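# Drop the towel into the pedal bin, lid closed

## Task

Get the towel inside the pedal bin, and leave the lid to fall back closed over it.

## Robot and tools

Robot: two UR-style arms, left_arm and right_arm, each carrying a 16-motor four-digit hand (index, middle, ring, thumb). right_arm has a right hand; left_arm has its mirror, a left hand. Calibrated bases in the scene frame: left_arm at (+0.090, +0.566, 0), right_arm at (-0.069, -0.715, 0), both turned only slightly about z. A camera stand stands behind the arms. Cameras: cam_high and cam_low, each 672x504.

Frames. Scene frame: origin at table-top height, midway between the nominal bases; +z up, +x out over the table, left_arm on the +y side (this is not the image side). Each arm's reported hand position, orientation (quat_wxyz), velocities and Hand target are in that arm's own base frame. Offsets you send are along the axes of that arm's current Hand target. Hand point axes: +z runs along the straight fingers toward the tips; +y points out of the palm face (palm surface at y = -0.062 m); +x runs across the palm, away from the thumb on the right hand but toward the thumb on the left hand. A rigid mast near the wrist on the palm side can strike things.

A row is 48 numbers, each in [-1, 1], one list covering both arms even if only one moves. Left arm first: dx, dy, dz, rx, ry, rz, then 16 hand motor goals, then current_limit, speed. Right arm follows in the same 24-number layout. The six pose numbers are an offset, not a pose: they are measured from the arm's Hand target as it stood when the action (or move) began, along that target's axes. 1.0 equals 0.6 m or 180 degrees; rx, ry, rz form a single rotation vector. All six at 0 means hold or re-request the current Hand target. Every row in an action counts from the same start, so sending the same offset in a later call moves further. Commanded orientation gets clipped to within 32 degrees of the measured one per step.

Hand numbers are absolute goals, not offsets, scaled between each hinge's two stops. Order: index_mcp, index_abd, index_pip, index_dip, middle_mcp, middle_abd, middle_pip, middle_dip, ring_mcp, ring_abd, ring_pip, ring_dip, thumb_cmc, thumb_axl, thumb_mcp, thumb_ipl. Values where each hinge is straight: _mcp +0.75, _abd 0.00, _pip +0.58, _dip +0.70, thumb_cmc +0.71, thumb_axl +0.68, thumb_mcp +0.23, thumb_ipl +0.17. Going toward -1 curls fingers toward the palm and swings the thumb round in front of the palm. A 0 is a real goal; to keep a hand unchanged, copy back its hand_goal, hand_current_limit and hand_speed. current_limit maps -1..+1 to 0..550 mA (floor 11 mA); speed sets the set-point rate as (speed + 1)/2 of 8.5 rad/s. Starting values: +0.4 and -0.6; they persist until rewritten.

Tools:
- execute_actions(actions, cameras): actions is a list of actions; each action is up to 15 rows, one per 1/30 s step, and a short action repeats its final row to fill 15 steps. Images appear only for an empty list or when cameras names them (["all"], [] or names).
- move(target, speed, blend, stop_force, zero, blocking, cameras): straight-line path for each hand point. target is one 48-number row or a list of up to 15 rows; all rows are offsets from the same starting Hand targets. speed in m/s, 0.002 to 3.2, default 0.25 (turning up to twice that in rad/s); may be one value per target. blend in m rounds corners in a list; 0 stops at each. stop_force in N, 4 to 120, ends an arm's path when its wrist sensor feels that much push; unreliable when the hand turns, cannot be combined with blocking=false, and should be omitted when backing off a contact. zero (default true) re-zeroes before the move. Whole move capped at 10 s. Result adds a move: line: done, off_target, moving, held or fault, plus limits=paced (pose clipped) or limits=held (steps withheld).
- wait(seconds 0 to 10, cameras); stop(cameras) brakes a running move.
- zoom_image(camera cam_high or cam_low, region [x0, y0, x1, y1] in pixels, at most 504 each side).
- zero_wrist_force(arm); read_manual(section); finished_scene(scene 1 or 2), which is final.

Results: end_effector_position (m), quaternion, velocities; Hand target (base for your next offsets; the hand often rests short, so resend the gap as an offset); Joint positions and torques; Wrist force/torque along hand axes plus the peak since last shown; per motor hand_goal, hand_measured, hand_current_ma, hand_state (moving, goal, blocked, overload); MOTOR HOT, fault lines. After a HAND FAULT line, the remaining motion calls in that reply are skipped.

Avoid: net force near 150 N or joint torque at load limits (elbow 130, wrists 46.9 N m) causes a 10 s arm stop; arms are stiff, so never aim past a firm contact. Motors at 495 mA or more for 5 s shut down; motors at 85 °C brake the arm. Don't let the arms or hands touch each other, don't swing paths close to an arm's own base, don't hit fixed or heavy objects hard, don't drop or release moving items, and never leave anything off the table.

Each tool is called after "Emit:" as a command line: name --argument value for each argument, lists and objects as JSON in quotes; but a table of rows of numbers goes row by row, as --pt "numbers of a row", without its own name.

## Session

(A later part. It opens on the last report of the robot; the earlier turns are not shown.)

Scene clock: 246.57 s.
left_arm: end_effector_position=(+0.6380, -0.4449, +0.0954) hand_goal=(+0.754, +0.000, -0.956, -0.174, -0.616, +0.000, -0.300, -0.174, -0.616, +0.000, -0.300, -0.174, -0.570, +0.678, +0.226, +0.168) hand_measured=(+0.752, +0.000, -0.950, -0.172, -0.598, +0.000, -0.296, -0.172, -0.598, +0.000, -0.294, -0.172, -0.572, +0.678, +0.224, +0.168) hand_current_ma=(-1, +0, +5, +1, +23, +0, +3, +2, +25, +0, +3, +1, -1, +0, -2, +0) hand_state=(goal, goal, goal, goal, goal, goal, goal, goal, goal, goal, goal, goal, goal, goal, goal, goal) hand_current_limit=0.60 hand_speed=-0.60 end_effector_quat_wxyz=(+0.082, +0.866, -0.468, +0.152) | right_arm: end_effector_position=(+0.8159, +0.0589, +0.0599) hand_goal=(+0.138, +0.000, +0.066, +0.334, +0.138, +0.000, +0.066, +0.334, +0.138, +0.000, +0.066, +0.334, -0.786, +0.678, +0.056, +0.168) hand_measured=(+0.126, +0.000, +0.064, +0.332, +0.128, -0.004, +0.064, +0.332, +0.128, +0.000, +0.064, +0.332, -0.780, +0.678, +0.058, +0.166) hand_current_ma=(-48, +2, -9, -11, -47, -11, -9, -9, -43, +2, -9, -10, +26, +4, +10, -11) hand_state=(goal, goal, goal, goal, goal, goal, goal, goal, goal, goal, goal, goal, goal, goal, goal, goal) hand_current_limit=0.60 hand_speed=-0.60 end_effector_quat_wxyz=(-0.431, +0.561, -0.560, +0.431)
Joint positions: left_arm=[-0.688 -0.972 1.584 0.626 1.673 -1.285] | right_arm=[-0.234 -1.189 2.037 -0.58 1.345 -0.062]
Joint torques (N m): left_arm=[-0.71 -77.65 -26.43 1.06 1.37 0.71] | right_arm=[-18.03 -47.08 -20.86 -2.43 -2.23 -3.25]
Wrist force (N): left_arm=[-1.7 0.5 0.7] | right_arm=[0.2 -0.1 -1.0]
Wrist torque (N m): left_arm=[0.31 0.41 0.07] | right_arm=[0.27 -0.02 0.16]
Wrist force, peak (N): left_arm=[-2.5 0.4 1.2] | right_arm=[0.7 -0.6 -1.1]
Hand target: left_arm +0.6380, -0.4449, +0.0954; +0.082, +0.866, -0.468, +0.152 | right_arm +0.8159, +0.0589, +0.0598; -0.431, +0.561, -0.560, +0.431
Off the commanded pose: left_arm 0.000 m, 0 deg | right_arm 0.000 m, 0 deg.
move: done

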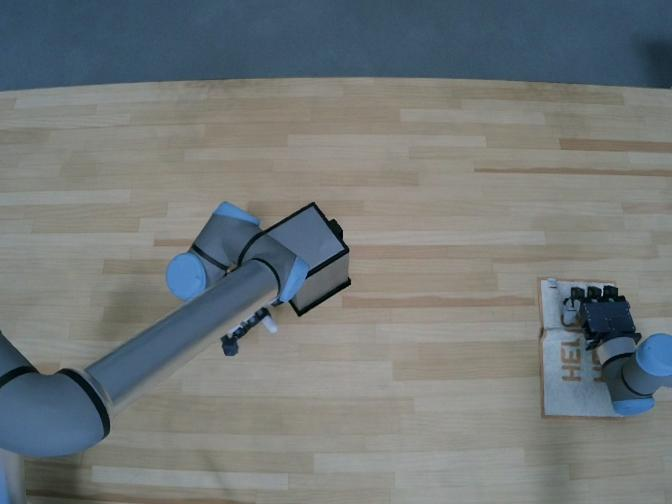

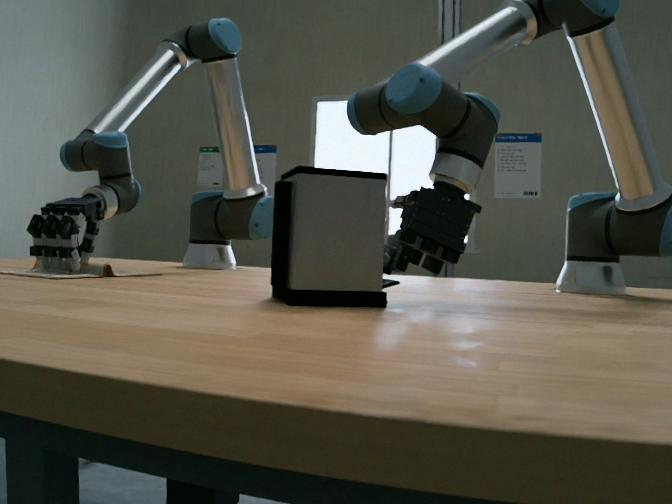

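Emit:
move --target '[0,0,0,0,0,0,0.753,0,-0.956,-0.174,-0.616,0,-0.3,-0.174,-0.616,0,-0.3,-0.174,-0.571,0.677,0.225,0.168,0.6,-0.6,0,0.0161,0.0043,0,0,0,0.137,0,0.066,0.333,0.137,0,0.066,0.333,0.137,0,0.066,0.333,-0.786,0.677,0.056,0.168,0.6,-0.9]' --speed 0.03 --stop_force 12

Emit:
move --target '[0,0,0,0,0,0,0.753,0,-0.956,-0.174,-0.616,0,-0.3,-0.174,-0.616,0,-0.3,-0.174,-0.571,0.677,0.225,0.168,0.6,-0.6,0,0.0129,0.0035,0,0,0,0,0,-0.08,0.261,0,0,-0.08,0.261,0,0,-0.08,0.261,-0.786,0.677,-0.169,0.168,0.65,-0.92]' --speed 0.012 --cameras '["all"]'

Emit:
zoom_image --camera "cam_low" --region '[0, 170, 180, 300]'

Emit:
zoom_image --camera "cam_high" --region '[520, 260, 672, 420]'

Scene clock: 255.70 s.
left_arm: end_effector_position=(+0.6380, -0.4449, +0.0954) hand_goal=(+0.754, +0.000, -0.956, -0.174, -0.616, +0.000, -0.300, -0.174, -0.616, +0.000, -0.300, -0.174, -0.570, +0.678, +0.226, +0.168) hand_measured=(+0.752, +0.000, -0.950, -0.172, -0.598, +0.000, -0.296, -0.172, -0.598, +0.000, -0.294, -0.172, -0.572, +0.678, +0.224, +0.168) hand_current_ma=(-1, +0, +5, +1, +23, +0, +3, +2, +25, +0, +3, +1, -1, +0, -2, +0) hand_state=(goal, goal, goal, goal, goal, goal, goal, goal, goal, goal, goal, goal, goal, goal, goal, goal) hand_current_limit=0.60 hand_speed=-0.60 end_effector_quat_wxyz=(+0.082, +0.866, -0.468, +0.152) | right_arm: end_effector_position=(+0.8160, +0.0589, +0.0516) hand_goal=(+0.138, +0.000, +0.066, +0.334, +0.138, +0.000, +0.066, +0.334, +0.138, +0.000, +0.066, +0.334, -0.786, +0.678, +0.056, +0.168) hand_measured=(+0.136, +0.000, +0.052, +0.320, +0.136, -0.004, +0.052, +0.322, +0.136, +0.000, +0.054, +0.322, -0.780, +0.678, +0.058, +0.166) hand_current_ma=(-4, +2, -61, -60, -5, -10, -58, -49, -6, +2, -50, -51, +26, +4, +10, -11) hand_state=(goal, goal, goal, goal, goal, goal, goal, goal, goal, goal, goal, goal, goal, goal, goal, goal) hand_current_limit=0.60 hand_speed=-0.90 end_effector_quat_wxyz=(-0.431, +0.561, -0.560, +0.431)
Joint positions: left_arm=[-0.688 -0.972 1.584 0.626 1.673 -1.285] | right_arm=[-0.234 -1.178 2.04 -0.595 1.345 -0.062]
Joint torques (N m): left_arm=[0.73 -77.12 -26.35 1.66 1.22 -0.13] | right_arm=[-14.09 -85.95 -31.33 1.66 -0.82 2.27]
Wrist force (N): left_arm=[-1.6 0.2 1.2] | right_arm=[0.1 -7.8 -2.6]
Wrist torque (N m): left_arm=[0.25 0.40 0.09] | right_arm=[0.30 0.00 0.00]
Wrist force, peak (N): left_arm=[-2.2 0.5 1.3] | right_arm=[0.3 -14.2 -3.7]
Hand target: left_arm +0.6380, -0.4449, +0.0954; +0.082, +0.866, -0.468, +0.152 | right_arm +0.8160, +0.0589, +0.0516; -0.431, +0.561, -0.560, +0.431 (not the last commanded pose)
Off the commanded pose: left_arm 0.000 m, 0 deg | right_arm 0.002 m, 0 deg.
move: contact (right_arm)

Scene clock: 256.93 s.
left_arm: end_effector_position=(+0.6380, -0.4449, +0.0954) hand_goal=(+0.754, +0.000, -0.956, -0.174, -0.616, +0.000, -0.300, -0.174, -0.616, +0.000, -0.300, -0.174, -0.570, +0.678, +0.226, +0.168) hand_measured=(+0.752, +0.000, -0.950, -0.172, -0.598, +0.000, -0.296, -0.172, -0.598, +0.000, -0.294, -0.172, -0.572, +0.678, +0.224, +0.168) hand_current_ma=(-1, +0, +5, +1, +23, +0, +3, +2, +25, +0, +3, +1, -1, +0, -2, +0) hand_state=(goal, goal, goal, goal, goal, goal, goal, goal, goal, goal, goal, goal, goal, goal, goal, goal) hand_current_limit=0.60 hand_speed=-0.60 end_effector_quat_wxyz=(+0.082, +0.866, -0.468, +0.152) | right_arm: end_effector_position=(+0.8160, +0.0589, +0.0436) hand_goal=(+0.000, +0.000, -0.080, +0.262, +0.000, +0.000, -0.080, +0.262, +0.000, +0.000, -0.080, +0.262, -0.786, +0.678, -0.168, +0.168) hand_measured=(+0.000, +0.000, -0.074, +0.266, +0.016, -0.004, -0.074, +0.266, +0.000, +0.000, -0.076, +0.266, -0.780, +0.678, -0.112, +0.180) hand_current_ma=(+3, +2, +22, +15, +74, -10, +23, +12, -1, +2, +14, +12, +24, +4, +329, +67) hand_state=(goal, goal, goal, goal, goal, goal, goal, goal, goal, goal, goal, goal, goal, goal, blocked, goal) hand_current_limit=0.65 hand_speed=-0.92 end_effector_quat_wxyz=(-0.431, +0.561, -0.560, +0.431)
Joint positions: left_arm=[-0.688 -0.972 1.584 0.626 1.673 -1.285] | right_arm=[-0.234 -1.167 2.043 -0.61 1.345 -0.062]
Joint torques (N m): left_arm=[-2.54 -78.04 -26.43 1.34 1.17 0.21] | right_arm=[-9.98 -47.36 -19.37 -2.95 0.05 1.79]
Wrist force (N): left_arm=[-1.8 0.1 0.8] | right_arm=[0.2 -0.4 -1.3]
Wrist torque (N m): left_arm=[0.27 0.41 0.08] | right_arm=[0.26 -0.01 0.15]
Wrist force, peak (N): left_arm=[-1.9 0.0 1.4] | right_arm=[0.3 -7.5 -2.5]
Hand target: left_arm +0.6380, -0.4449, +0.0954; +0.082, +0.866, -0.468, +0.152 | right_arm +0.8160, +0.0589, +0.0436; -0.431, +0.561, -0.560, +0.431
Off the commanded pose: left_arm 0.000 m, 0 deg | right_arm 0.000 m, 0 deg.
move: done

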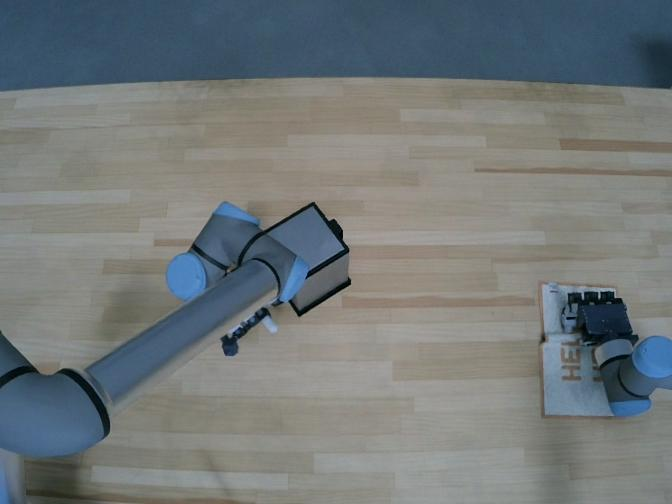

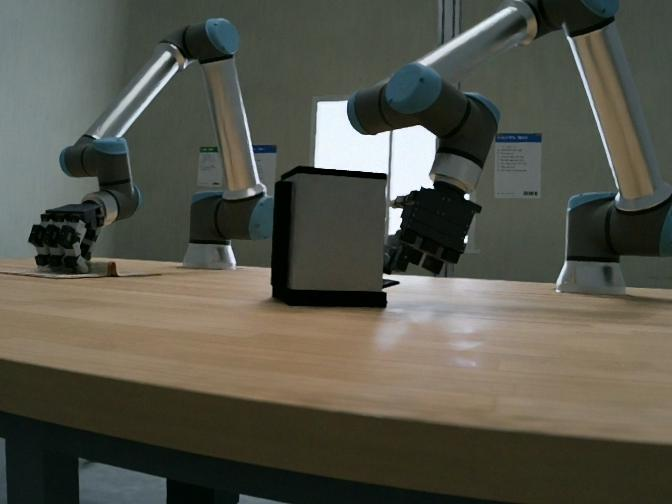

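Scaled by 2.800 from the camera's 672x504 image, which has a finer 960x720 frame.

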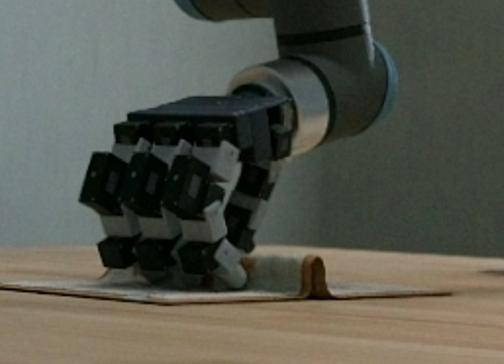

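Scaled by 3.150 from the camera's 672x504 image, which has a finer 960x720 frame.

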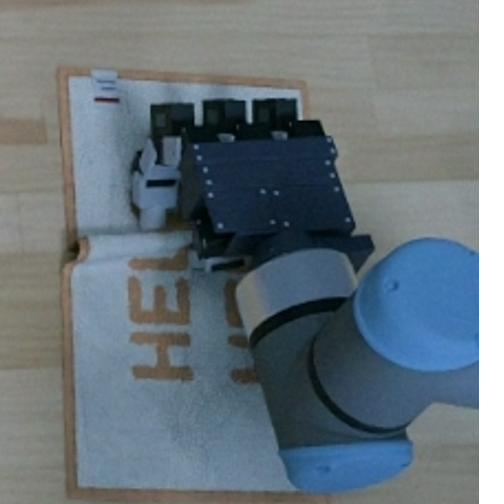

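Emit:
move --target '[0,0,0,0,0,0,0.753,0,-0.956,-0.174,-0.616,0,-0.3,-0.174,-0.616,0,-0.3,-0.174,-0.571,0.677,0.225,0.168,0.6,-0.6,0,0.003,0.0008,0,0,0,-0.123,0,-0.153,0.188,-0.123,0,-0.153,0.188,-0.123,0,-0.153,0.188,-0.786,0.677,-0.337,0.06,0.7,-0.9]' --speed 0.01

Emit:
move --target '[0,0,0,0,0,0,0.753,0,-0.956,-0.174,-0.616,0,-0.3,-0.174,-0.616,0,-0.3,-0.174,-0.571,0.677,0.225,0.168,0.6,-0.6,0,-0.0966,-0.0259,0,0,0,-0.123,0,-0.153,0.188,-0.123,0,-0.153,0.188,-0.123,0,-0.153,0.188,-0.786,0.677,-0.337,0.06,0.7,-0.9]' --speed 0.08 --cameras '["all"]'

Emit:
zoom_image --camera "cam_low" --region '[0, 130, 200, 300]'

Emit:
zoom_image --camera "cam_high" --region '[500, 220, 672, 420]'

Scene clock: 266.03 s.
left_arm: end_effector_position=(+0.6380, -0.4449, +0.0954) hand_goal=(+0.754, +0.000, -0.956, -0.174, -0.616, +0.000, -0.300, -0.174, -0.616, +0.000, -0.300, -0.174, -0.570, +0.678, +0.226, +0.168) hand_measured=(+0.752, +0.000, -0.950, -0.172, -0.598, +0.000, -0.296, -0.172, -0.598, +0.000, -0.294, -0.172, -0.572, +0.678, +0.224, +0.168) hand_current_ma=(-1, +0, +5, +1, +23, +0, +3, +2, +25, +0, +3, +1, -1, +0, -2, +0) hand_state=(goal, goal, goal, goal, goal, goal, goal, goal, goal, goal, goal, goal, goal, goal, goal, goal) hand_current_limit=0.60 hand_speed=-0.60 end_effector_quat_wxyz=(+0.082, +0.866, -0.468, +0.152) | right_arm: end_effector_position=(+0.8160, +0.0589, +0.0417) hand_goal=(-0.122, +0.000, -0.152, +0.188, -0.122, +0.000, -0.152, +0.188, -0.122, +0.000, -0.152, +0.188, -0.786, +0.678, -0.336, +0.060) hand_measured=(-0.094, +0.000, -0.134, +0.198, +0.016, -0.004, -0.080, +0.222, -0.120, +0.000, -0.146, +0.192, -0.776, +0.680, -0.116, +0.168) hand_current_ma=(+126, +2, +73, +41, +468, -10, +328, +144, +9, +2, +23, +15, +38, +4, +468, +468) hand_state=(blocked, goal, goal, goal, blocked, goal, blocked, blocked, goal, goal, goal, goal, goal, goal, blocked, blocked) hand_current_limit=0.70 hand_speed=-0.90 end_effector_quat_wxyz=(-0.431, +0.561, -0.560, +0.431)
Joint positions: left_arm=[-0.688 -0.972 1.584 0.626 1.673 -1.285] | right_arm=[-0.234 -1.164 2.044 -0.613 1.345 -0.062]
Joint torques (N m): left_arm=[-0.63 -76.45 -26.79 1.3 1.34 -0.12] | right_arm=[-0.79 -49.73 -19.55 -2.55 -0.02 1.69]
Wrist force (N): left_arm=[-2.0 0.3 1.1] | right_arm=[0.2 -1.7 -1.3]
Wrist torque (N m): left_arm=[0.26 0.45 0.06] | right_arm=[0.18 -0.02 0.14]
Wrist force, peak (N): left_arm=[-2.4 0.1 1.3] | right_arm=[0.2 -1.7 -1.3]
Hand target: left_arm +0.6380, -0.4449, +0.0954; +0.082, +0.866, -0.468, +0.152 | right_arm +0.8160, +0.0589, +0.0417; -0.431, +0.561, -0.560, +0.431
Off the commanded pose: left_arm 0.000 m, 0 deg | right_arm 0.000 m, 0 deg.
move: done

Scene clock: 267.23 s.
left_arm: end_effector_position=(+0.6380, -0.4449, +0.0954) hand_goal=(+0.754, +0.000, -0.956, -0.174, -0.616, +0.000, -0.300, -0.174, -0.616, +0.000, -0.300, -0.174, -0.570, +0.678, +0.226, +0.168) hand_measured=(+0.752, +0.000, -0.950, -0.172, -0.598, +0.000, -0.296, -0.172, -0.598, +0.000, -0.294, -0.172, -0.572, +0.678, +0.224, +0.168) hand_current_ma=(-1, +0, +5, +1, +23, +0, +3, +2, +25, +0, +3, +1, -1, +0, -2, +0) hand_state=(goal, goal, goal, goal, goal, goal, goal, goal, goal, goal, goal, goal, goal, goal, goal, goal) hand_current_limit=0.60 hand_speed=-0.60 end_effector_quat_wxyz=(+0.082, +0.866, -0.468, +0.152) | right_arm: end_effector_position=(+0.8159, +0.0590, +0.1016) hand_goal=(-0.122, +0.000, -0.152, +0.188, -0.122, +0.000, -0.152, +0.188, -0.122, +0.000, -0.152, +0.188, -0.786, +0.678, -0.336, +0.060) hand_measured=(-0.106, +0.000, -0.134, +0.198, +0.016, -0.004, -0.080, +0.220, -0.120, +0.000, -0.146, +0.192, -0.776, +0.680, -0.116, +0.168) hand_current_ma=(+74, +2, +71, +41, +467, -10, +328, +143, +7, +2, +21, +14, +40, +4, +467, +468) hand_state=(goal, goal, goal, goal, blocked, goal, blocked, blocked, goal, goal, goal, goal, goal, goal, blocked, blocked) hand_current_limit=0.70 hand_speed=-0.90 end_effector_quat_wxyz=(-0.431, +0.561, -0.560, +0.431)
Joint positions: left_arm=[-0.688 -0.972 1.584 0.626 1.673 -1.285] | right_arm=[-0.234 -1.244 2.015 -0.504 1.345 -0.062]
Joint torques (N m): left_arm=[1.19 -75.71 -26.81 1.08 1.69 0.01] | right_arm=[4.75 -91.93 -38.68 0.16 -0.54 -0.07]
Wrist force (N): left_arm=[-1.9 0.2 1.3] | right_arm=[0.4 0.2 -1.4]
Wrist torque (N m): left_arm=[0.24 0.45 0.06] | right_arm=[0.33 -0.04 0.18]
Wrist force, peak (N): left_arm=[-1.8 0.3 1.7] | right_arm=[0.1 -1.4 -1.3]
Hand target: left_arm +0.6380, -0.4449, +0.0954; +0.082, +0.866, -0.468, +0.152 | right_arm +0.8159, +0.0590, +0.1017; -0.431, +0.561, -0.560, +0.431
Off the commanded pose: left_arm 0.000 m, 0 deg | right_arm 0.000 m, 0 deg.
move: done

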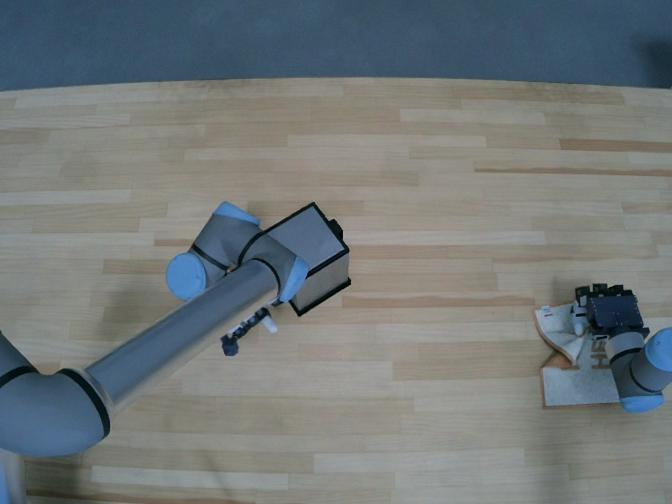

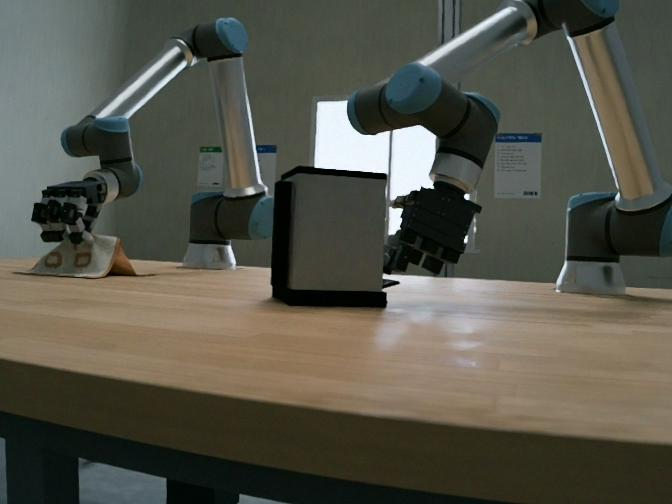

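Scaled by 2.520 from the camera's 672x504 image, which has a finer 960x720 frame.

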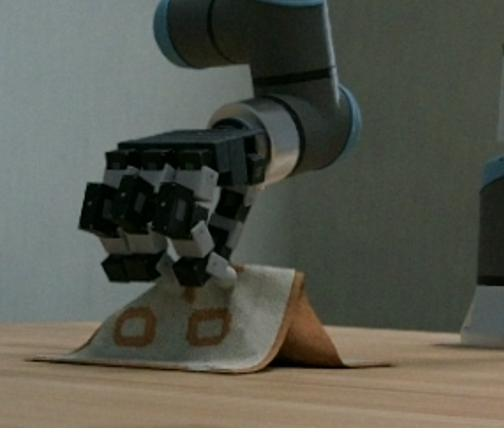

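Scaled by 2.520 from the camera's 672x504 image, which has a finer 960x720 frame.

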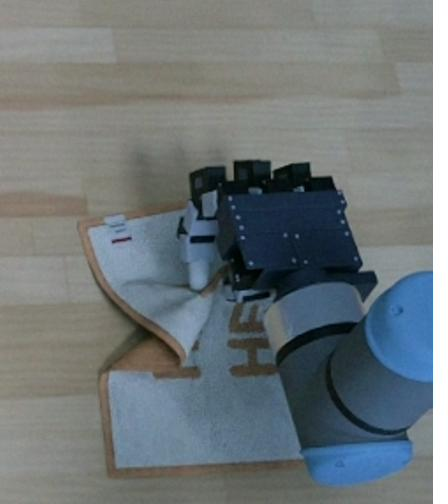

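Emit:
move --target '[0,0,0,0,0,0,0.753,0,-0.956,-0.174,-0.616,0,-0.3,-0.174,-0.616,0,-0.3,-0.174,-0.571,0.677,0.225,0.168,0.6,-0.6,-0.5,-0.5313,-0.1425,0.0809,-0.1878,-0.0247,-0.123,0,-0.153,0.188,-0.123,0,-0.153,0.188,-0.123,0,-0.153,0.188,-0.786,0.677,-0.337,0.06,0.7,-0.9]' --speed 0.22 --cameras '["all"]'

Emit:
zoom_image --camera "cam_low" --region '[100, 0, 350, 250]'

Emit:
zoom_image --camera "cam_high" --region '[350, 180, 600, 400]'

Scene clock: 301.17 s.
left_arm: end_effector_position=(+0.6380, -0.4449, +0.0954) hand_goal=(+0.754, +0.000, -0.956, -0.174, -0.616, +0.000, -0.300, -0.174, -0.616, +0.000, -0.300, -0.174, -0.570, +0.678, +0.226, +0.168) hand_measured=(+0.752, +0.000, -0.950, -0.172, -0.598, +0.000, -0.296, -0.172, -0.598, +0.000, -0.294, -0.172, -0.572, +0.678, +0.224, +0.168) hand_current_ma=(-1, +0, +5, +1, +23, +0, +3, +2, +25, +0, +3, +1, -1, +0, -2, +0) hand_state=(goal, goal, goal, goal, goal, goal, goal, goal, goal, goal, goal, goal, goal, goal, goal, goal) hand_current_limit=0.60 hand_speed=-0.60 end_effector_quat_wxyz=(+0.082, +0.866, -0.468, +0.152) | right_arm: end_effector_position=(+0.8151, +0.3593, +0.4314) hand_goal=(-0.122, +0.000, -0.152, +0.188, -0.122, +0.000, -0.152, +0.188, -0.122, +0.000, -0.152, +0.188, -0.786, +0.678, -0.336, +0.060) hand_measured=(-0.118, +0.000, -0.142, +0.194, +0.016, -0.004, -0.080, +0.220, -0.122, +0.000, -0.148, +0.192, -0.776, +0.680, -0.116, +0.168) hand_current_ma=(+15, +2, +40, +27, +468, -10, +328, +141, -3, +2, +17, +14, +45, +4, +468, +467) hand_state=(goal, goal, goal, goal, blocked, goal, blocked, blocked, goal, goal, goal, goal, goal, goal, blocked, blocked) hand_current_limit=0.70 hand_speed=-0.90 end_effector_quat_wxyz=(+0.624, -0.624, +0.331, -0.333)
Joint positions: left_arm=[-0.688 -0.972 1.584 0.626 1.673 -1.285] | right_arm=[0.045 -1.439 1.708 -0.27 1.022 -0.001]
Joint torques (N m): left_arm=[-1.92 -77.75 -26.19 1.55 1.25 0.31] | right_arm=[15.31 -38.92 -50.49 -0.44 -2.06 3.52]
Wrist force (N): left_arm=[-1.7 0.4 1.1] | right_arm=[0.5 0.8 -1.1]
Wrist torque (N m): left_arm=[0.27 0.42 0.07] | right_arm=[0.29 -0.04 -0.02]
Wrist force, peak (N): left_arm=[-2.3 0.3 1.6] | right_arm=[1.4 1.2 -0.5]
Hand target: left_arm +0.6380, -0.4449, +0.0954; +0.082, +0.866, -0.468, +0.152 | right_arm +0.8151, +0.3594, +0.4314; +0.624, -0.624, +0.331, -0.333
Off the commanded pose: left_arm 0.000 m, 0 deg | right_arm 0.000 m, 0 deg.
move: done

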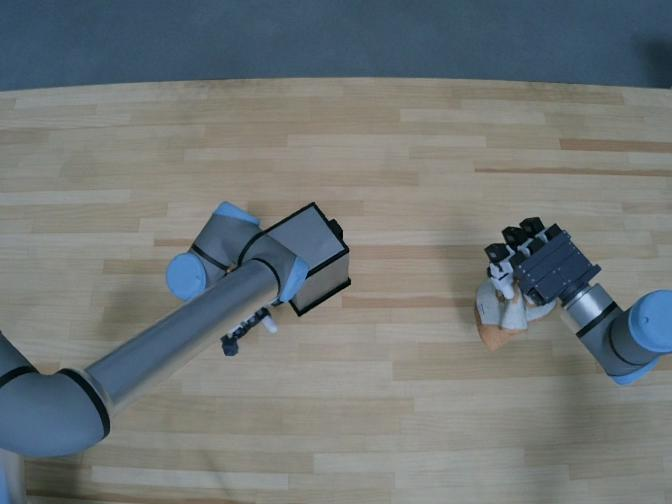

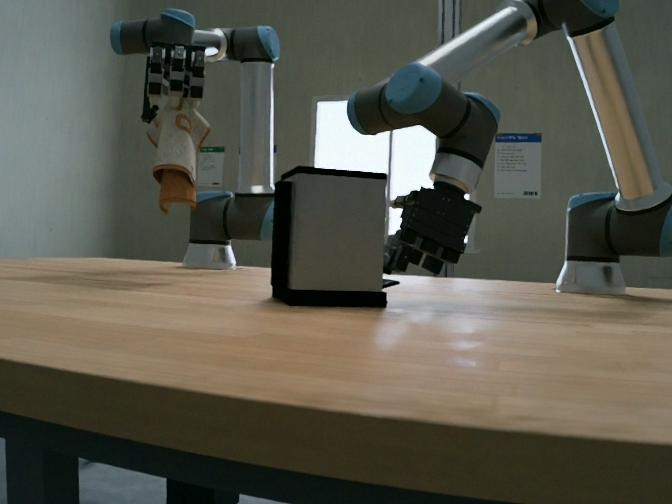

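Scaled by 2.016 from the camera's 672x504 image, which has a finer 960x720 frame.

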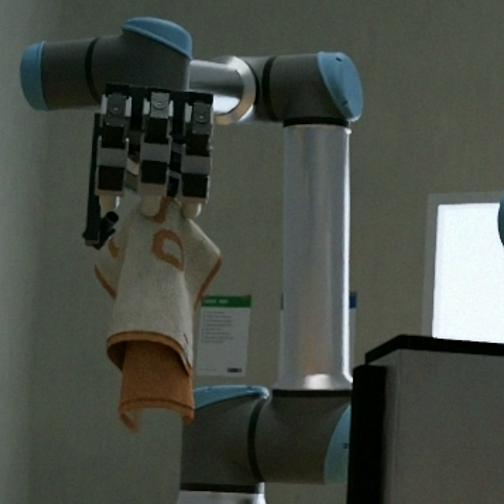

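Scaled by 2.016 from the camera's 672x504 image, which has a finer 960x720 frame.

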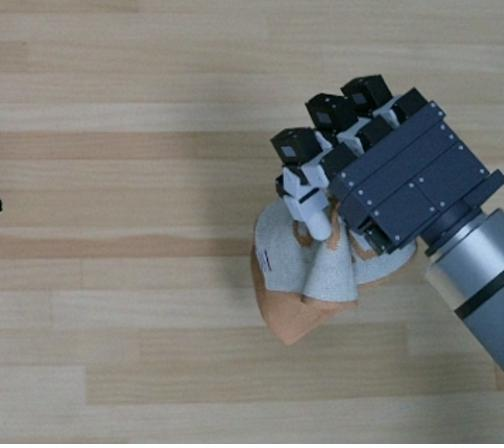

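Emit:
move --target '[-0.0188,0,0.0517,0,0,0,0.753,0,-0.956,-0.174,-0.616,0,-0.3,-0.174,-0.616,0,-0.3,-0.174,-0.571,0.677,0.225,0.168,0.6,-0.6,0,0,0,0,0,0,-0.123,0,-0.153,0.188,-0.123,0,-0.153,0.188,-0.123,0,-0.153,0.188,-0.786,0.677,-0.337,0.06,0.7,-0.9]' --speed 0.03 --stop_force 35 --cameras '["all"]'

Emit:
zoom_image --camera "cam_low" --region '[250, 50, 480, 320]'

Emit:
zoom_image --camera "cam_high" --region '[220, 160, 400, 340]'

Scene clock: 316.13 s.
left_arm: end_effector_position=(+0.6380, -0.4449, +0.0624) hand_goal=(+0.754, +0.000, -0.956, -0.174, -0.616, +0.000, -0.300, -0.174, -0.616, +0.000, -0.300, -0.174, -0.570, +0.678, +0.226, +0.168) hand_measured=(+0.688, -0.014, -0.998, -0.172, -0.598, +0.000, -0.296, -0.172, -0.598, +0.000, -0.296, -0.172, -0.572, +0.678, +0.224, +0.168) hand_current_ma=(-162, -12, -77, +1, +23, +0, +3, +2, +25, +0, +3, +1, -1, +0, -2, +0) hand_state=(blocked, goal, blocked, goal, goal, goal, goal, goal, goal, goal, goal, goal, goal, goal, goal, goal) hand_current_limit=0.60 hand_speed=-0.60 end_effector_quat_wxyz=(+0.082, +0.866, -0.468, +0.152) | right_arm: end_effector_position=(+0.8151, +0.3594, +0.4314) hand_goal=(-0.122, +0.000, -0.152, +0.188, -0.122, +0.000, -0.152, +0.188, -0.122, +0.000, -0.152, +0.188, -0.786, +0.678, -0.336, +0.060) hand_measured=(-0.118, +0.000, -0.142, +0.194, +0.016, -0.004, -0.080, +0.220, -0.122, +0.000, -0.148, +0.192, -0.776, +0.680, -0.116, +0.168) hand_current_ma=(+14, +2, +40, +27, +467, -10, +328, +141, -3, +2, +17, +14, +45, +4, +467, +468) hand_state=(goal, goal, goal, goal, blocked, goal, blocked, blocked, goal, goal, goal, goal, goal, goal, blocked, blocked) hand_current_limit=0.70 hand_speed=-0.90 end_effector_quat_wxyz=(+0.624, -0.624, +0.331, -0.333)
Joint positions: left_arm=[-0.688 -0.94 1.599 0.578 1.673 -1.285] | right_arm=[0.045 -1.439 1.708 -0.27 1.022 -0.001]
Joint torques (N m): left_arm=[-7.56 -50.1 -8.07 2.6 1.89 0.39] | right_arm=[14.77 -39.44 -50.29 -0.26 -2.12 3.11]
Wrist force (N): left_arm=[8.8 -7.9 -27.1] | right_arm=[0.2 0.6 -0.5]
Wrist torque (N m): left_arm=[1.94 1.14 0.37] | right_arm=[0.23 -0.01 -0.06]
Wrist force, peak (N): left_arm=[9.0 -8.3 -27.1] | right_arm=[0.2 1.1 -1.5]
Hand target: left_arm +0.6380, -0.4449, +0.0624; +0.082, +0.866, -0.468, +0.152 | right_arm +0.8151, +0.3594, +0.4314; +0.624, -0.624, +0.331, -0.333
Off the commanded pose: left_arm 0.000 m, 0 deg | right_arm 0.000 m, 0 deg.
move: done

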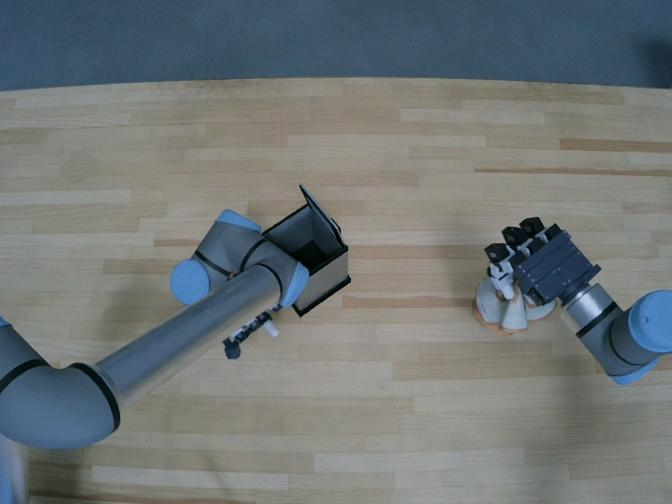

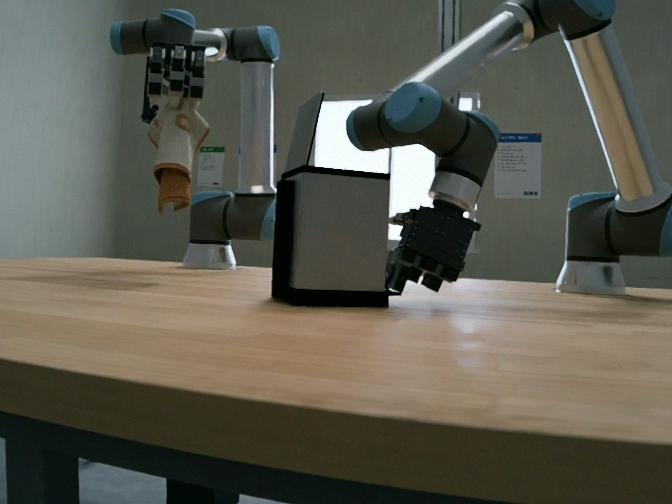

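Scaled by 1.867 from the camera's 672x504 image, which has a finer 960x720 frame.

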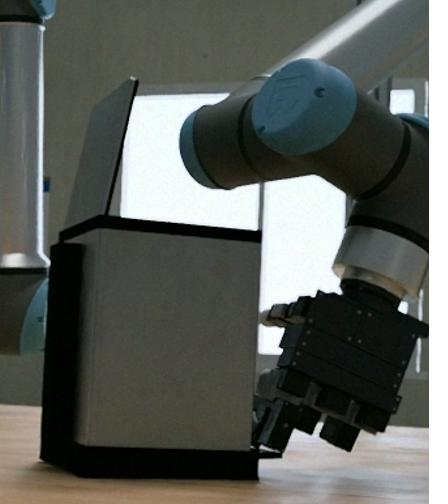

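Scaled by 2.800 from the camera's 672x504 image, which has a finer 960x720 frame.

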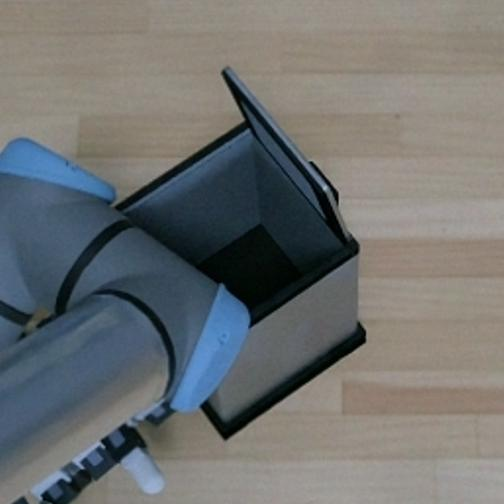

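Emit:
move --pt "0 0 0 0 0 0 0.753 0 -0.956 -0.174 -0.616 0 -0.3 -0.174 -0.616 0 -0.3 -0.174 -0.571 0.677 0.225 0.168 0.6 -0.6 -0.4602 -0.106 0.2757 0 0 0 -0.123 0 -0.153 0.188 -0.123 0 -0.153 0.188 -0.123 0 -0.153 0.188 -0.786 0.677 -0.337 0.06 0.7 -0.9" --pt "0 0 0 0 0 0 0.753 0 -0.956 -0.174 -0.616 0 -0.3 -0.174 -0.616 0 -0.3 -0.174 -0.571 0.677 0.225 0.168 0.6 -0.6 -0.4605 -0.106 0.6757 0 0 0 -0.123 0 -0.153 0.188 -0.123 0 -0.153 0.188 -0.123 0 -0.153 0.188 -0.786 0.677 -0.337 0.06 0.7 -0.9" --speed '[0.25,0.13]' --blend '[0.04,0]' --cameras '["all"]'

Emit:
zoom_image --camera "cam_low" --region '[250, 0, 480, 310]'

Emit:
zoom_image --camera "cam_high" --region '[220, 130, 400, 330]'

Scene clock: 333.13 s.
left_arm: end_effector_position=(+0.6380, -0.4449, +0.0624) hand_goal=(+0.754, +0.000, -0.956, -0.174, -0.616, +0.000, -0.300, -0.174, -0.616, +0.000, -0.300, -0.174, -0.570, +0.678, +0.226, +0.168) hand_measured=(+0.688, -0.014, -0.998, -0.172, -0.598, +0.000, -0.296, -0.172, -0.598, +0.000, -0.296, -0.172, -0.572, +0.678, +0.224, +0.168) hand_current_ma=(-162, -12, -77, +1, +23, +0, +3, +2, +25, +0, +3, +1, -1, +0, -2, +0) hand_state=(blocked, goal, blocked, goal, goal, goal, goal, goal, goal, goal, goal, goal, goal, goal, goal, goal) hand_current_limit=0.60 hand_speed=-0.60 end_effector_quat_wxyz=(+0.082, +0.866, -0.468, +0.152) | right_arm: end_effector_position=(+0.9963, +0.8153, +0.4948) hand_goal=(-0.122, +0.000, -0.152, +0.188, -0.122, +0.000, -0.152, +0.188, -0.122, +0.000, -0.152, +0.188, -0.786, +0.678, -0.336, +0.060) hand_measured=(-0.120, +0.000, -0.142, +0.194, +0.016, -0.004, -0.080, +0.220, -0.124, +0.000, -0.148, +0.192, -0.774, +0.680, -0.116, +0.168) hand_current_ma=(+11, +2, +40, +26, +468, -10, +328, +141, -5, +2, +16, +14, +46, +4, +467, +468) hand_state=(goal, goal, goal, goal, blocked, goal, blocked, blocked, goal, goal, goal, goal, goal, goal, blocked, blocked) hand_current_limit=0.70 hand_speed=-0.90 end_effector_quat_wxyz=(+0.624, -0.624, +0.331, -0.333)
Joint positions: left_arm=[-0.688 -0.94 1.599 0.578 1.673 -1.285] | right_arm=[0.518 -0.706 0.491 0.213 1.495 -0.002]
Joint torques (N m): left_arm=[-16.06 -50.24 -7.93 6 2.36 -2.02] | right_arm=[15.14 -102.49 -51.19 -0.22 1.9 -3.79]
Wrist force (N): left_arm=[8.4 -8.2 -26.7] | right_arm=[-0.3 0.4 -0.4]
Wrist torque (N m): left_arm=[1.87 1.19 0.35] | right_arm=[0.16 0.10 0.11]
Wrist force, peak (N): left_arm=[9.1 -7.9 -27.3] | right_arm=[2.1 1.5 -1.9]
Hand target: left_arm +0.6380, -0.4449, +0.0624; +0.082, +0.866, -0.468, +0.152 | right_arm +0.9964, +0.8153, +0.4948; +0.624, -0.624, +0.331, -0.333
Off the commanded pose: left_arm 0.000 m, 0 deg | right_arm 0.000 m, 0 deg.
move: done

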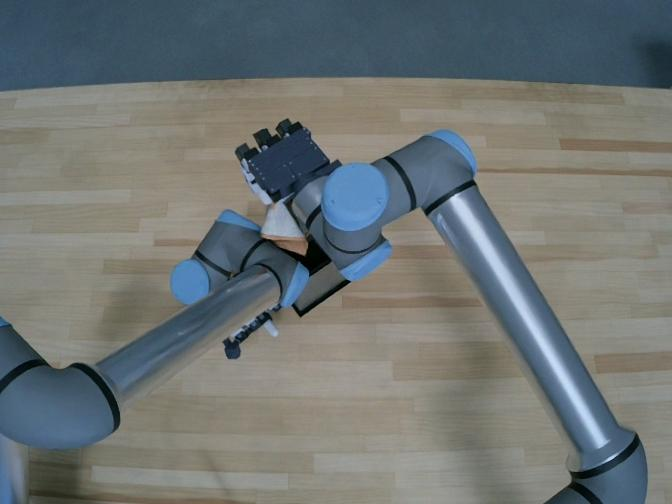

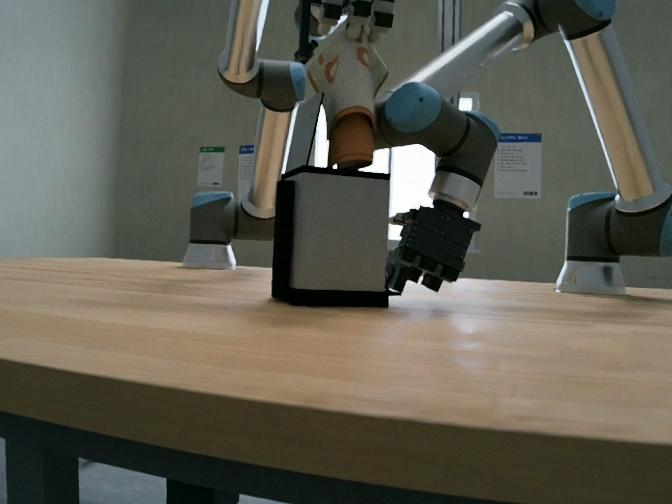

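Scaled by 1.626 from the camera's 672x504 image, which has a finer 960x720 frame.

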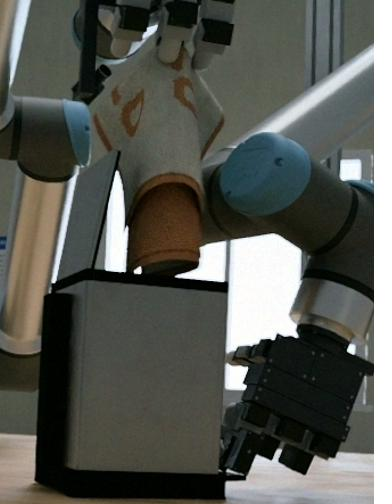

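Scaled by 2.520 from the camera's 672x504 image, which has a finer 960x720 frame.

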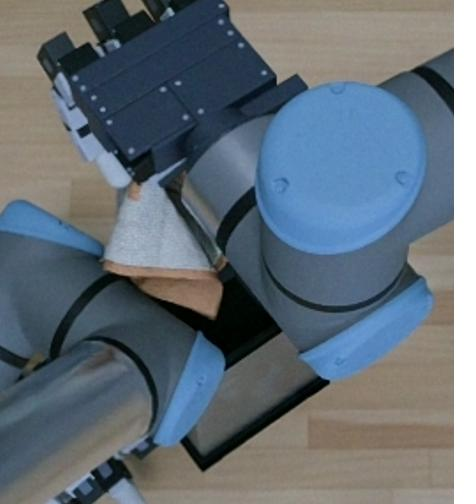

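Emit:
move --pt "0 0 0 0 0 0 0.753 0 -0.956 -0.174 -0.616 0 -0.3 -0.174 -0.616 0 -0.3 -0.174 -0.571 0.677 0.225 0.168 0.6 -0.6 0.05 0 0 0 0 0 -0.123 0 -0.153 0.188 -0.123 0 -0.153 0.188 0.89 0 0.577 0.696 -0.786 0.677 -0.337 0.06 0.7 -0.8" --pt "0 0 0 0 0 0 0.753 0 -0.956 -0.174 -0.616 0 -0.3 -0.174 -0.616 0 -0.3 -0.174 -0.571 0.677 0.225 0.168 0.6 -0.6 0.05 0.2 0 0 0 0 -0.123 0 -0.153 0.188 -0.123 0 -0.153 0.188 0.89 0 0.577 0.696 -0.786 0.677 -0.337 0.06 0.7 -0.8" --speed '[0.08,0.12]' --cameras '["all"]'

Emit:
zoom_image --camera "cam_low" --region '[250, 0, 480, 310]'

Emit:
zoom_image --camera "cam_high" --region '[220, 150, 380, 330]'

Scene clock: 353.70 s.
left_arm: end_effector_position=(+0.6380, -0.4449, +0.0624) hand_goal=(+0.754, +0.000, -0.956, -0.174, -0.616, +0.000, -0.300, -0.174, -0.616, +0.000, -0.300, -0.174, -0.570, +0.678, +0.226, +0.168) hand_measured=(+0.688, -0.014, -0.998, -0.172, -0.598, +0.000, -0.296, -0.172, -0.598, +0.000, -0.296, -0.172, -0.572, +0.678, +0.224, +0.168) hand_current_ma=(-162, -12, -77, +1, +23, +0, +3, +2, +25, +0, +3, +1, -1, +0, -2, +0) hand_state=(blocked, goal, blocked, goal, goal, goal, goal, goal, goal, goal, goal, goal, goal, goal, goal, goal) hand_current_limit=0.60 hand_speed=-0.60 end_effector_quat_wxyz=(+0.082, +0.866, -0.468, +0.152) | right_arm: end_effector_position=(+1.0134, +0.7903, +0.3751) hand_goal=(-0.122, +0.000, -0.152, +0.188, -0.122, +0.000, -0.152, +0.188, +0.890, +0.000, +0.578, +0.696, -0.786, +0.678, -0.336, +0.060) hand_measured=(-0.120, +0.000, -0.142, +0.194, +0.016, -0.004, -0.080, +0.220, +0.868, +0.000, +0.570, +0.692, -0.774, +0.680, -0.116, +0.168) hand_current_ma=(+11, +2, +40, +26, +467, -10, +328, +135, -100, +2, -28, -14, +46, +4, +468, +467) hand_state=(goal, goal, goal, goal, blocked, goal, blocked, blocked, blocked, goal, goal, goal, goal, goal, blocked, blocked) hand_current_limit=0.70 hand_speed=-0.80 end_effector_quat_wxyz=(+0.624, -0.624, +0.331, -0.333)
Joint positions: left_arm=[-0.688 -0.94 1.599 0.578 1.673 -1.285] | right_arm=[0.488 -0.743 0.77 -0.028 1.465 -0.002]
Joint torques (N m): left_arm=[-14.04 -47.92 -7.77 5.54 2.14 -2.22] | right_arm=[-17.2 -98.62 -35.3 -3.99 -1.63 3.51]
Wrist force (N): left_arm=[8.5 -8.0 -26.9] | right_arm=[0.4 0.2 -1.4]
Wrist torque (N m): left_arm=[1.93 1.16 0.36] | right_arm=[0.19 -0.01 0.11]
Wrist force, peak (N): left_arm=[8.9 -8.4 -27.3] | right_arm=[0.5 0.9 -1.6]
Hand target: left_arm +0.6380, -0.4449, +0.0624; +0.082, +0.866, -0.468, +0.152 | right_arm +1.0134, +0.7903, +0.3749; +0.624, -0.624, +0.331, -0.333
Off the commanded pose: left_arm 0.000 m, 0 deg | right_arm 0.000 m, 0 deg.
move: done

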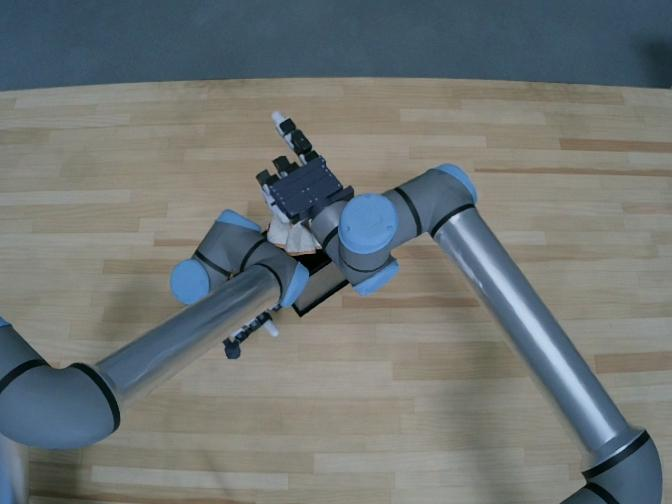

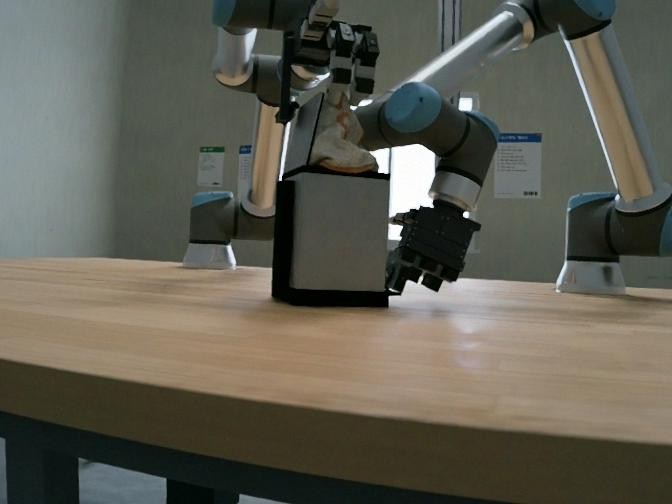

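Scaled by 1.626 from the camera's 672x504 image, which has a finer 960x720 frame.

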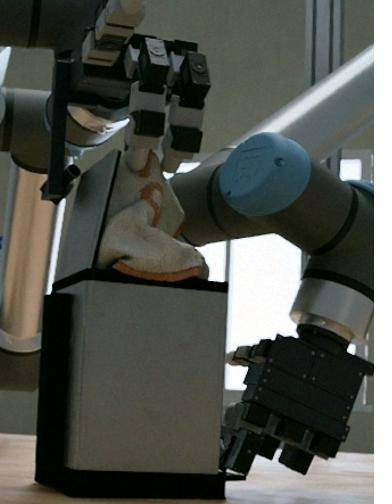

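Scaled by 2.800 from the camera's 672x504 image, which has a finer 960x720 frame.

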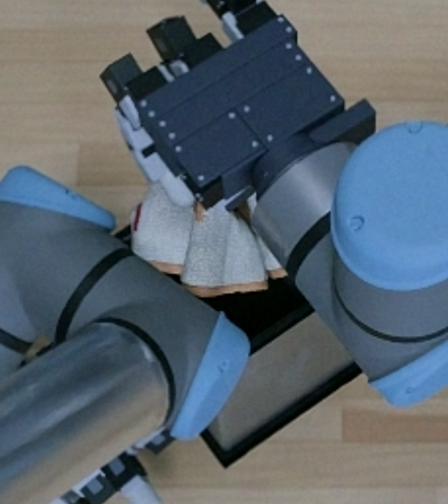

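Emit:
move --pt "0 0 0 0 0 0 0.753 0 -0.956 -0.174 -0.616 0 -0.3 -0.174 -0.616 0 -0.3 -0.174 -0.571 0.677 0.225 0.168 0.6 -0.6 0 -0.1167 0 0 0 0 -0.123 0 -0.153 0.188 -0.123 0 -0.153 0.188 0.89 0 0.577 0.696 -0.786 0.677 -0.337 0.06 0.7 -0.8" --pt "0 0 0 0 0 0 0.753 0 -0.956 -0.174 -0.616 0 -0.3 -0.174 -0.616 0 -0.3 -0.174 -0.571 0.677 0.225 0.168 0.6 -0.6 0.02 -0.1167 -0.0583 0 0 0 -0.123 0 -0.153 0.188 -0.123 0 -0.153 0.188 0.89 0 0.577 0.696 -0.786 0.677 -0.337 0.06 0.7 -0.8" --pt "0 0 0 0 0 0 0.753 0 -0.956 -0.174 -0.616 0 -0.3 -0.174 -0.616 0 -0.3 -0.174 -0.571 0.677 0.225 0.168 0.6 -0.6 0.02 0.0583 -0.0583 0 0 0 -0.123 0 -0.153 0.188 -0.123 0 -0.153 0.188 0.89 0 0.577 0.696 -0.786 0.677 -0.337 0.06 0.7 -0.8" --speed 0.15 --blend '[0.015,0.01,0]' --cameras '["all"]'

Emit:
zoom_image --camera "cam_low" --region '[250, 0, 480, 310]'

Emit:
zoom_image --camera "cam_high" --region '[220, 150, 380, 330]'

Scene clock: 374.60 s.
left_arm: end_effector_position=(+0.6380, -0.4449, +0.0624) hand_goal=(+0.754, +0.000, -0.956, -0.174, -0.616, +0.000, -0.300, -0.174, -0.616, +0.000, -0.300, -0.174, -0.570, +0.678, +0.226, +0.168) hand_measured=(+0.688, -0.010, -0.998, -0.172, -0.598, +0.000, -0.296, -0.172, -0.598, +0.000, -0.296, -0.172, -0.572, +0.678, +0.224, +0.168) hand_current_ma=(-166, -8, -77, +1, +23, +0, +3, +2, +25, +0, +3, +1, -1, +0, -2, +0) hand_state=(blocked, goal, blocked, goal, goal, goal, goal, goal, goal, goal, goal, goal, goal, goal, goal, goal) hand_current_limit=0.60 hand_speed=-0.60 end_effector_quat_wxyz=(+0.082, +0.866, -0.468, +0.152) | right_arm: end_effector_position=(+0.9911, +0.7607, +0.3400) hand_goal=(-0.122, +0.000, -0.152, +0.188, -0.122, +0.000, -0.152, +0.188, +0.890, +0.000, +0.578, +0.696, -0.786, +0.678, -0.336, +0.060) hand_measured=(-0.118, +0.002, -0.144, +0.190, +0.402, -0.054, -0.676, +0.132, +0.870, +0.000, +0.572, +0.692, -0.780, +0.680, -0.200, +0.088) hand_current_ma=(+13, +10, +33, +11, +468, -213, -467, -251, -89, +2, -26, -14, +23, +6, +468, +163) hand_state=(goal, goal, goal, goal, moving, blocked, moving, blocked, goal, goal, goal, goal, goal, goal, blocked, blocked) hand_current_limit=0.70 hand_speed=-0.80 end_effector_quat_wxyz=(+0.624, -0.624, +0.331, -0.333)
Joint positions: left_arm=[-0.688 -0.94 1.599 0.578 1.673 -1.285] | right_arm=[0.472 -0.814 0.957 -0.144 1.449 -0.002]
Joint torques (N m): left_arm=[-15.03 -50.81 -7.8 5.57 2.1 -1.2] | right_arm=[-22.23 -57.35 -18.26 0.95 2.71 3.31]
Wrist force (N): left_arm=[11.3 -10.9 -32.4] | right_arm=[-3.7 -25.1 -7.0]
Wrist torque (N m): left_arm=[2.31 1.33 0.45] | right_arm=[0.62 0.23 -0.87]
Wrist force, peak (N): left_arm=[12.7 -11.4 -34.1] | right_arm=[-7.5 -49.5 -6.2]
Hand target: left_arm +0.6380, -0.4449, +0.0624; +0.082, +0.866, -0.468, +0.152 | right_arm +0.9912, +0.7607, +0.3399; +0.624, -0.624, +0.331, -0.333
Off the commanded pose: left_arm 0.000 m, 0 deg | right_arm 0.000 m, 0 deg.
move: done

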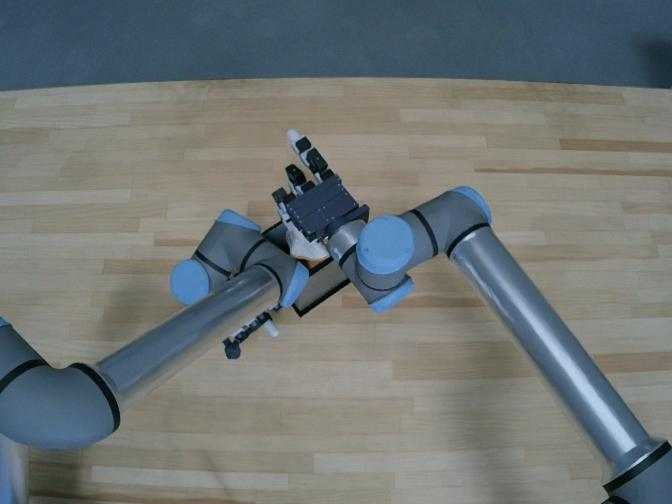

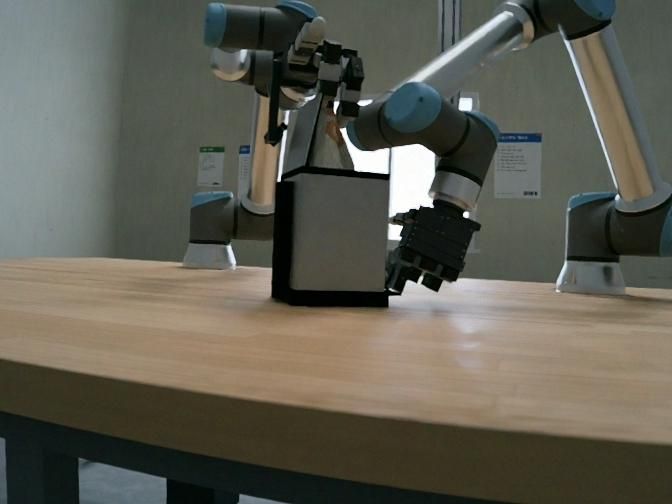

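Scaled by 1.626 from the camera's 672x504 image, which has a finer 960x720 frame.

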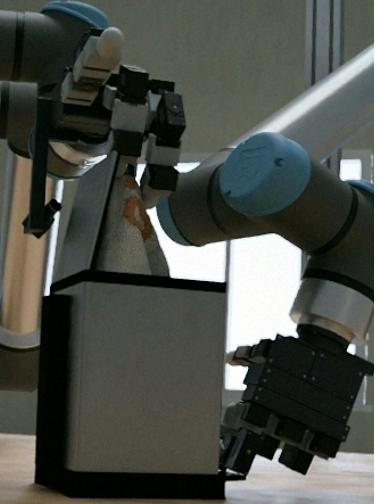

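Scaled by 2.800 from the camera's 672x504 image, which has a finer 960x720 frame.

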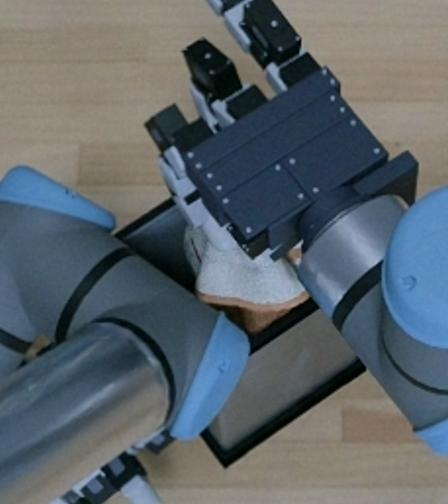

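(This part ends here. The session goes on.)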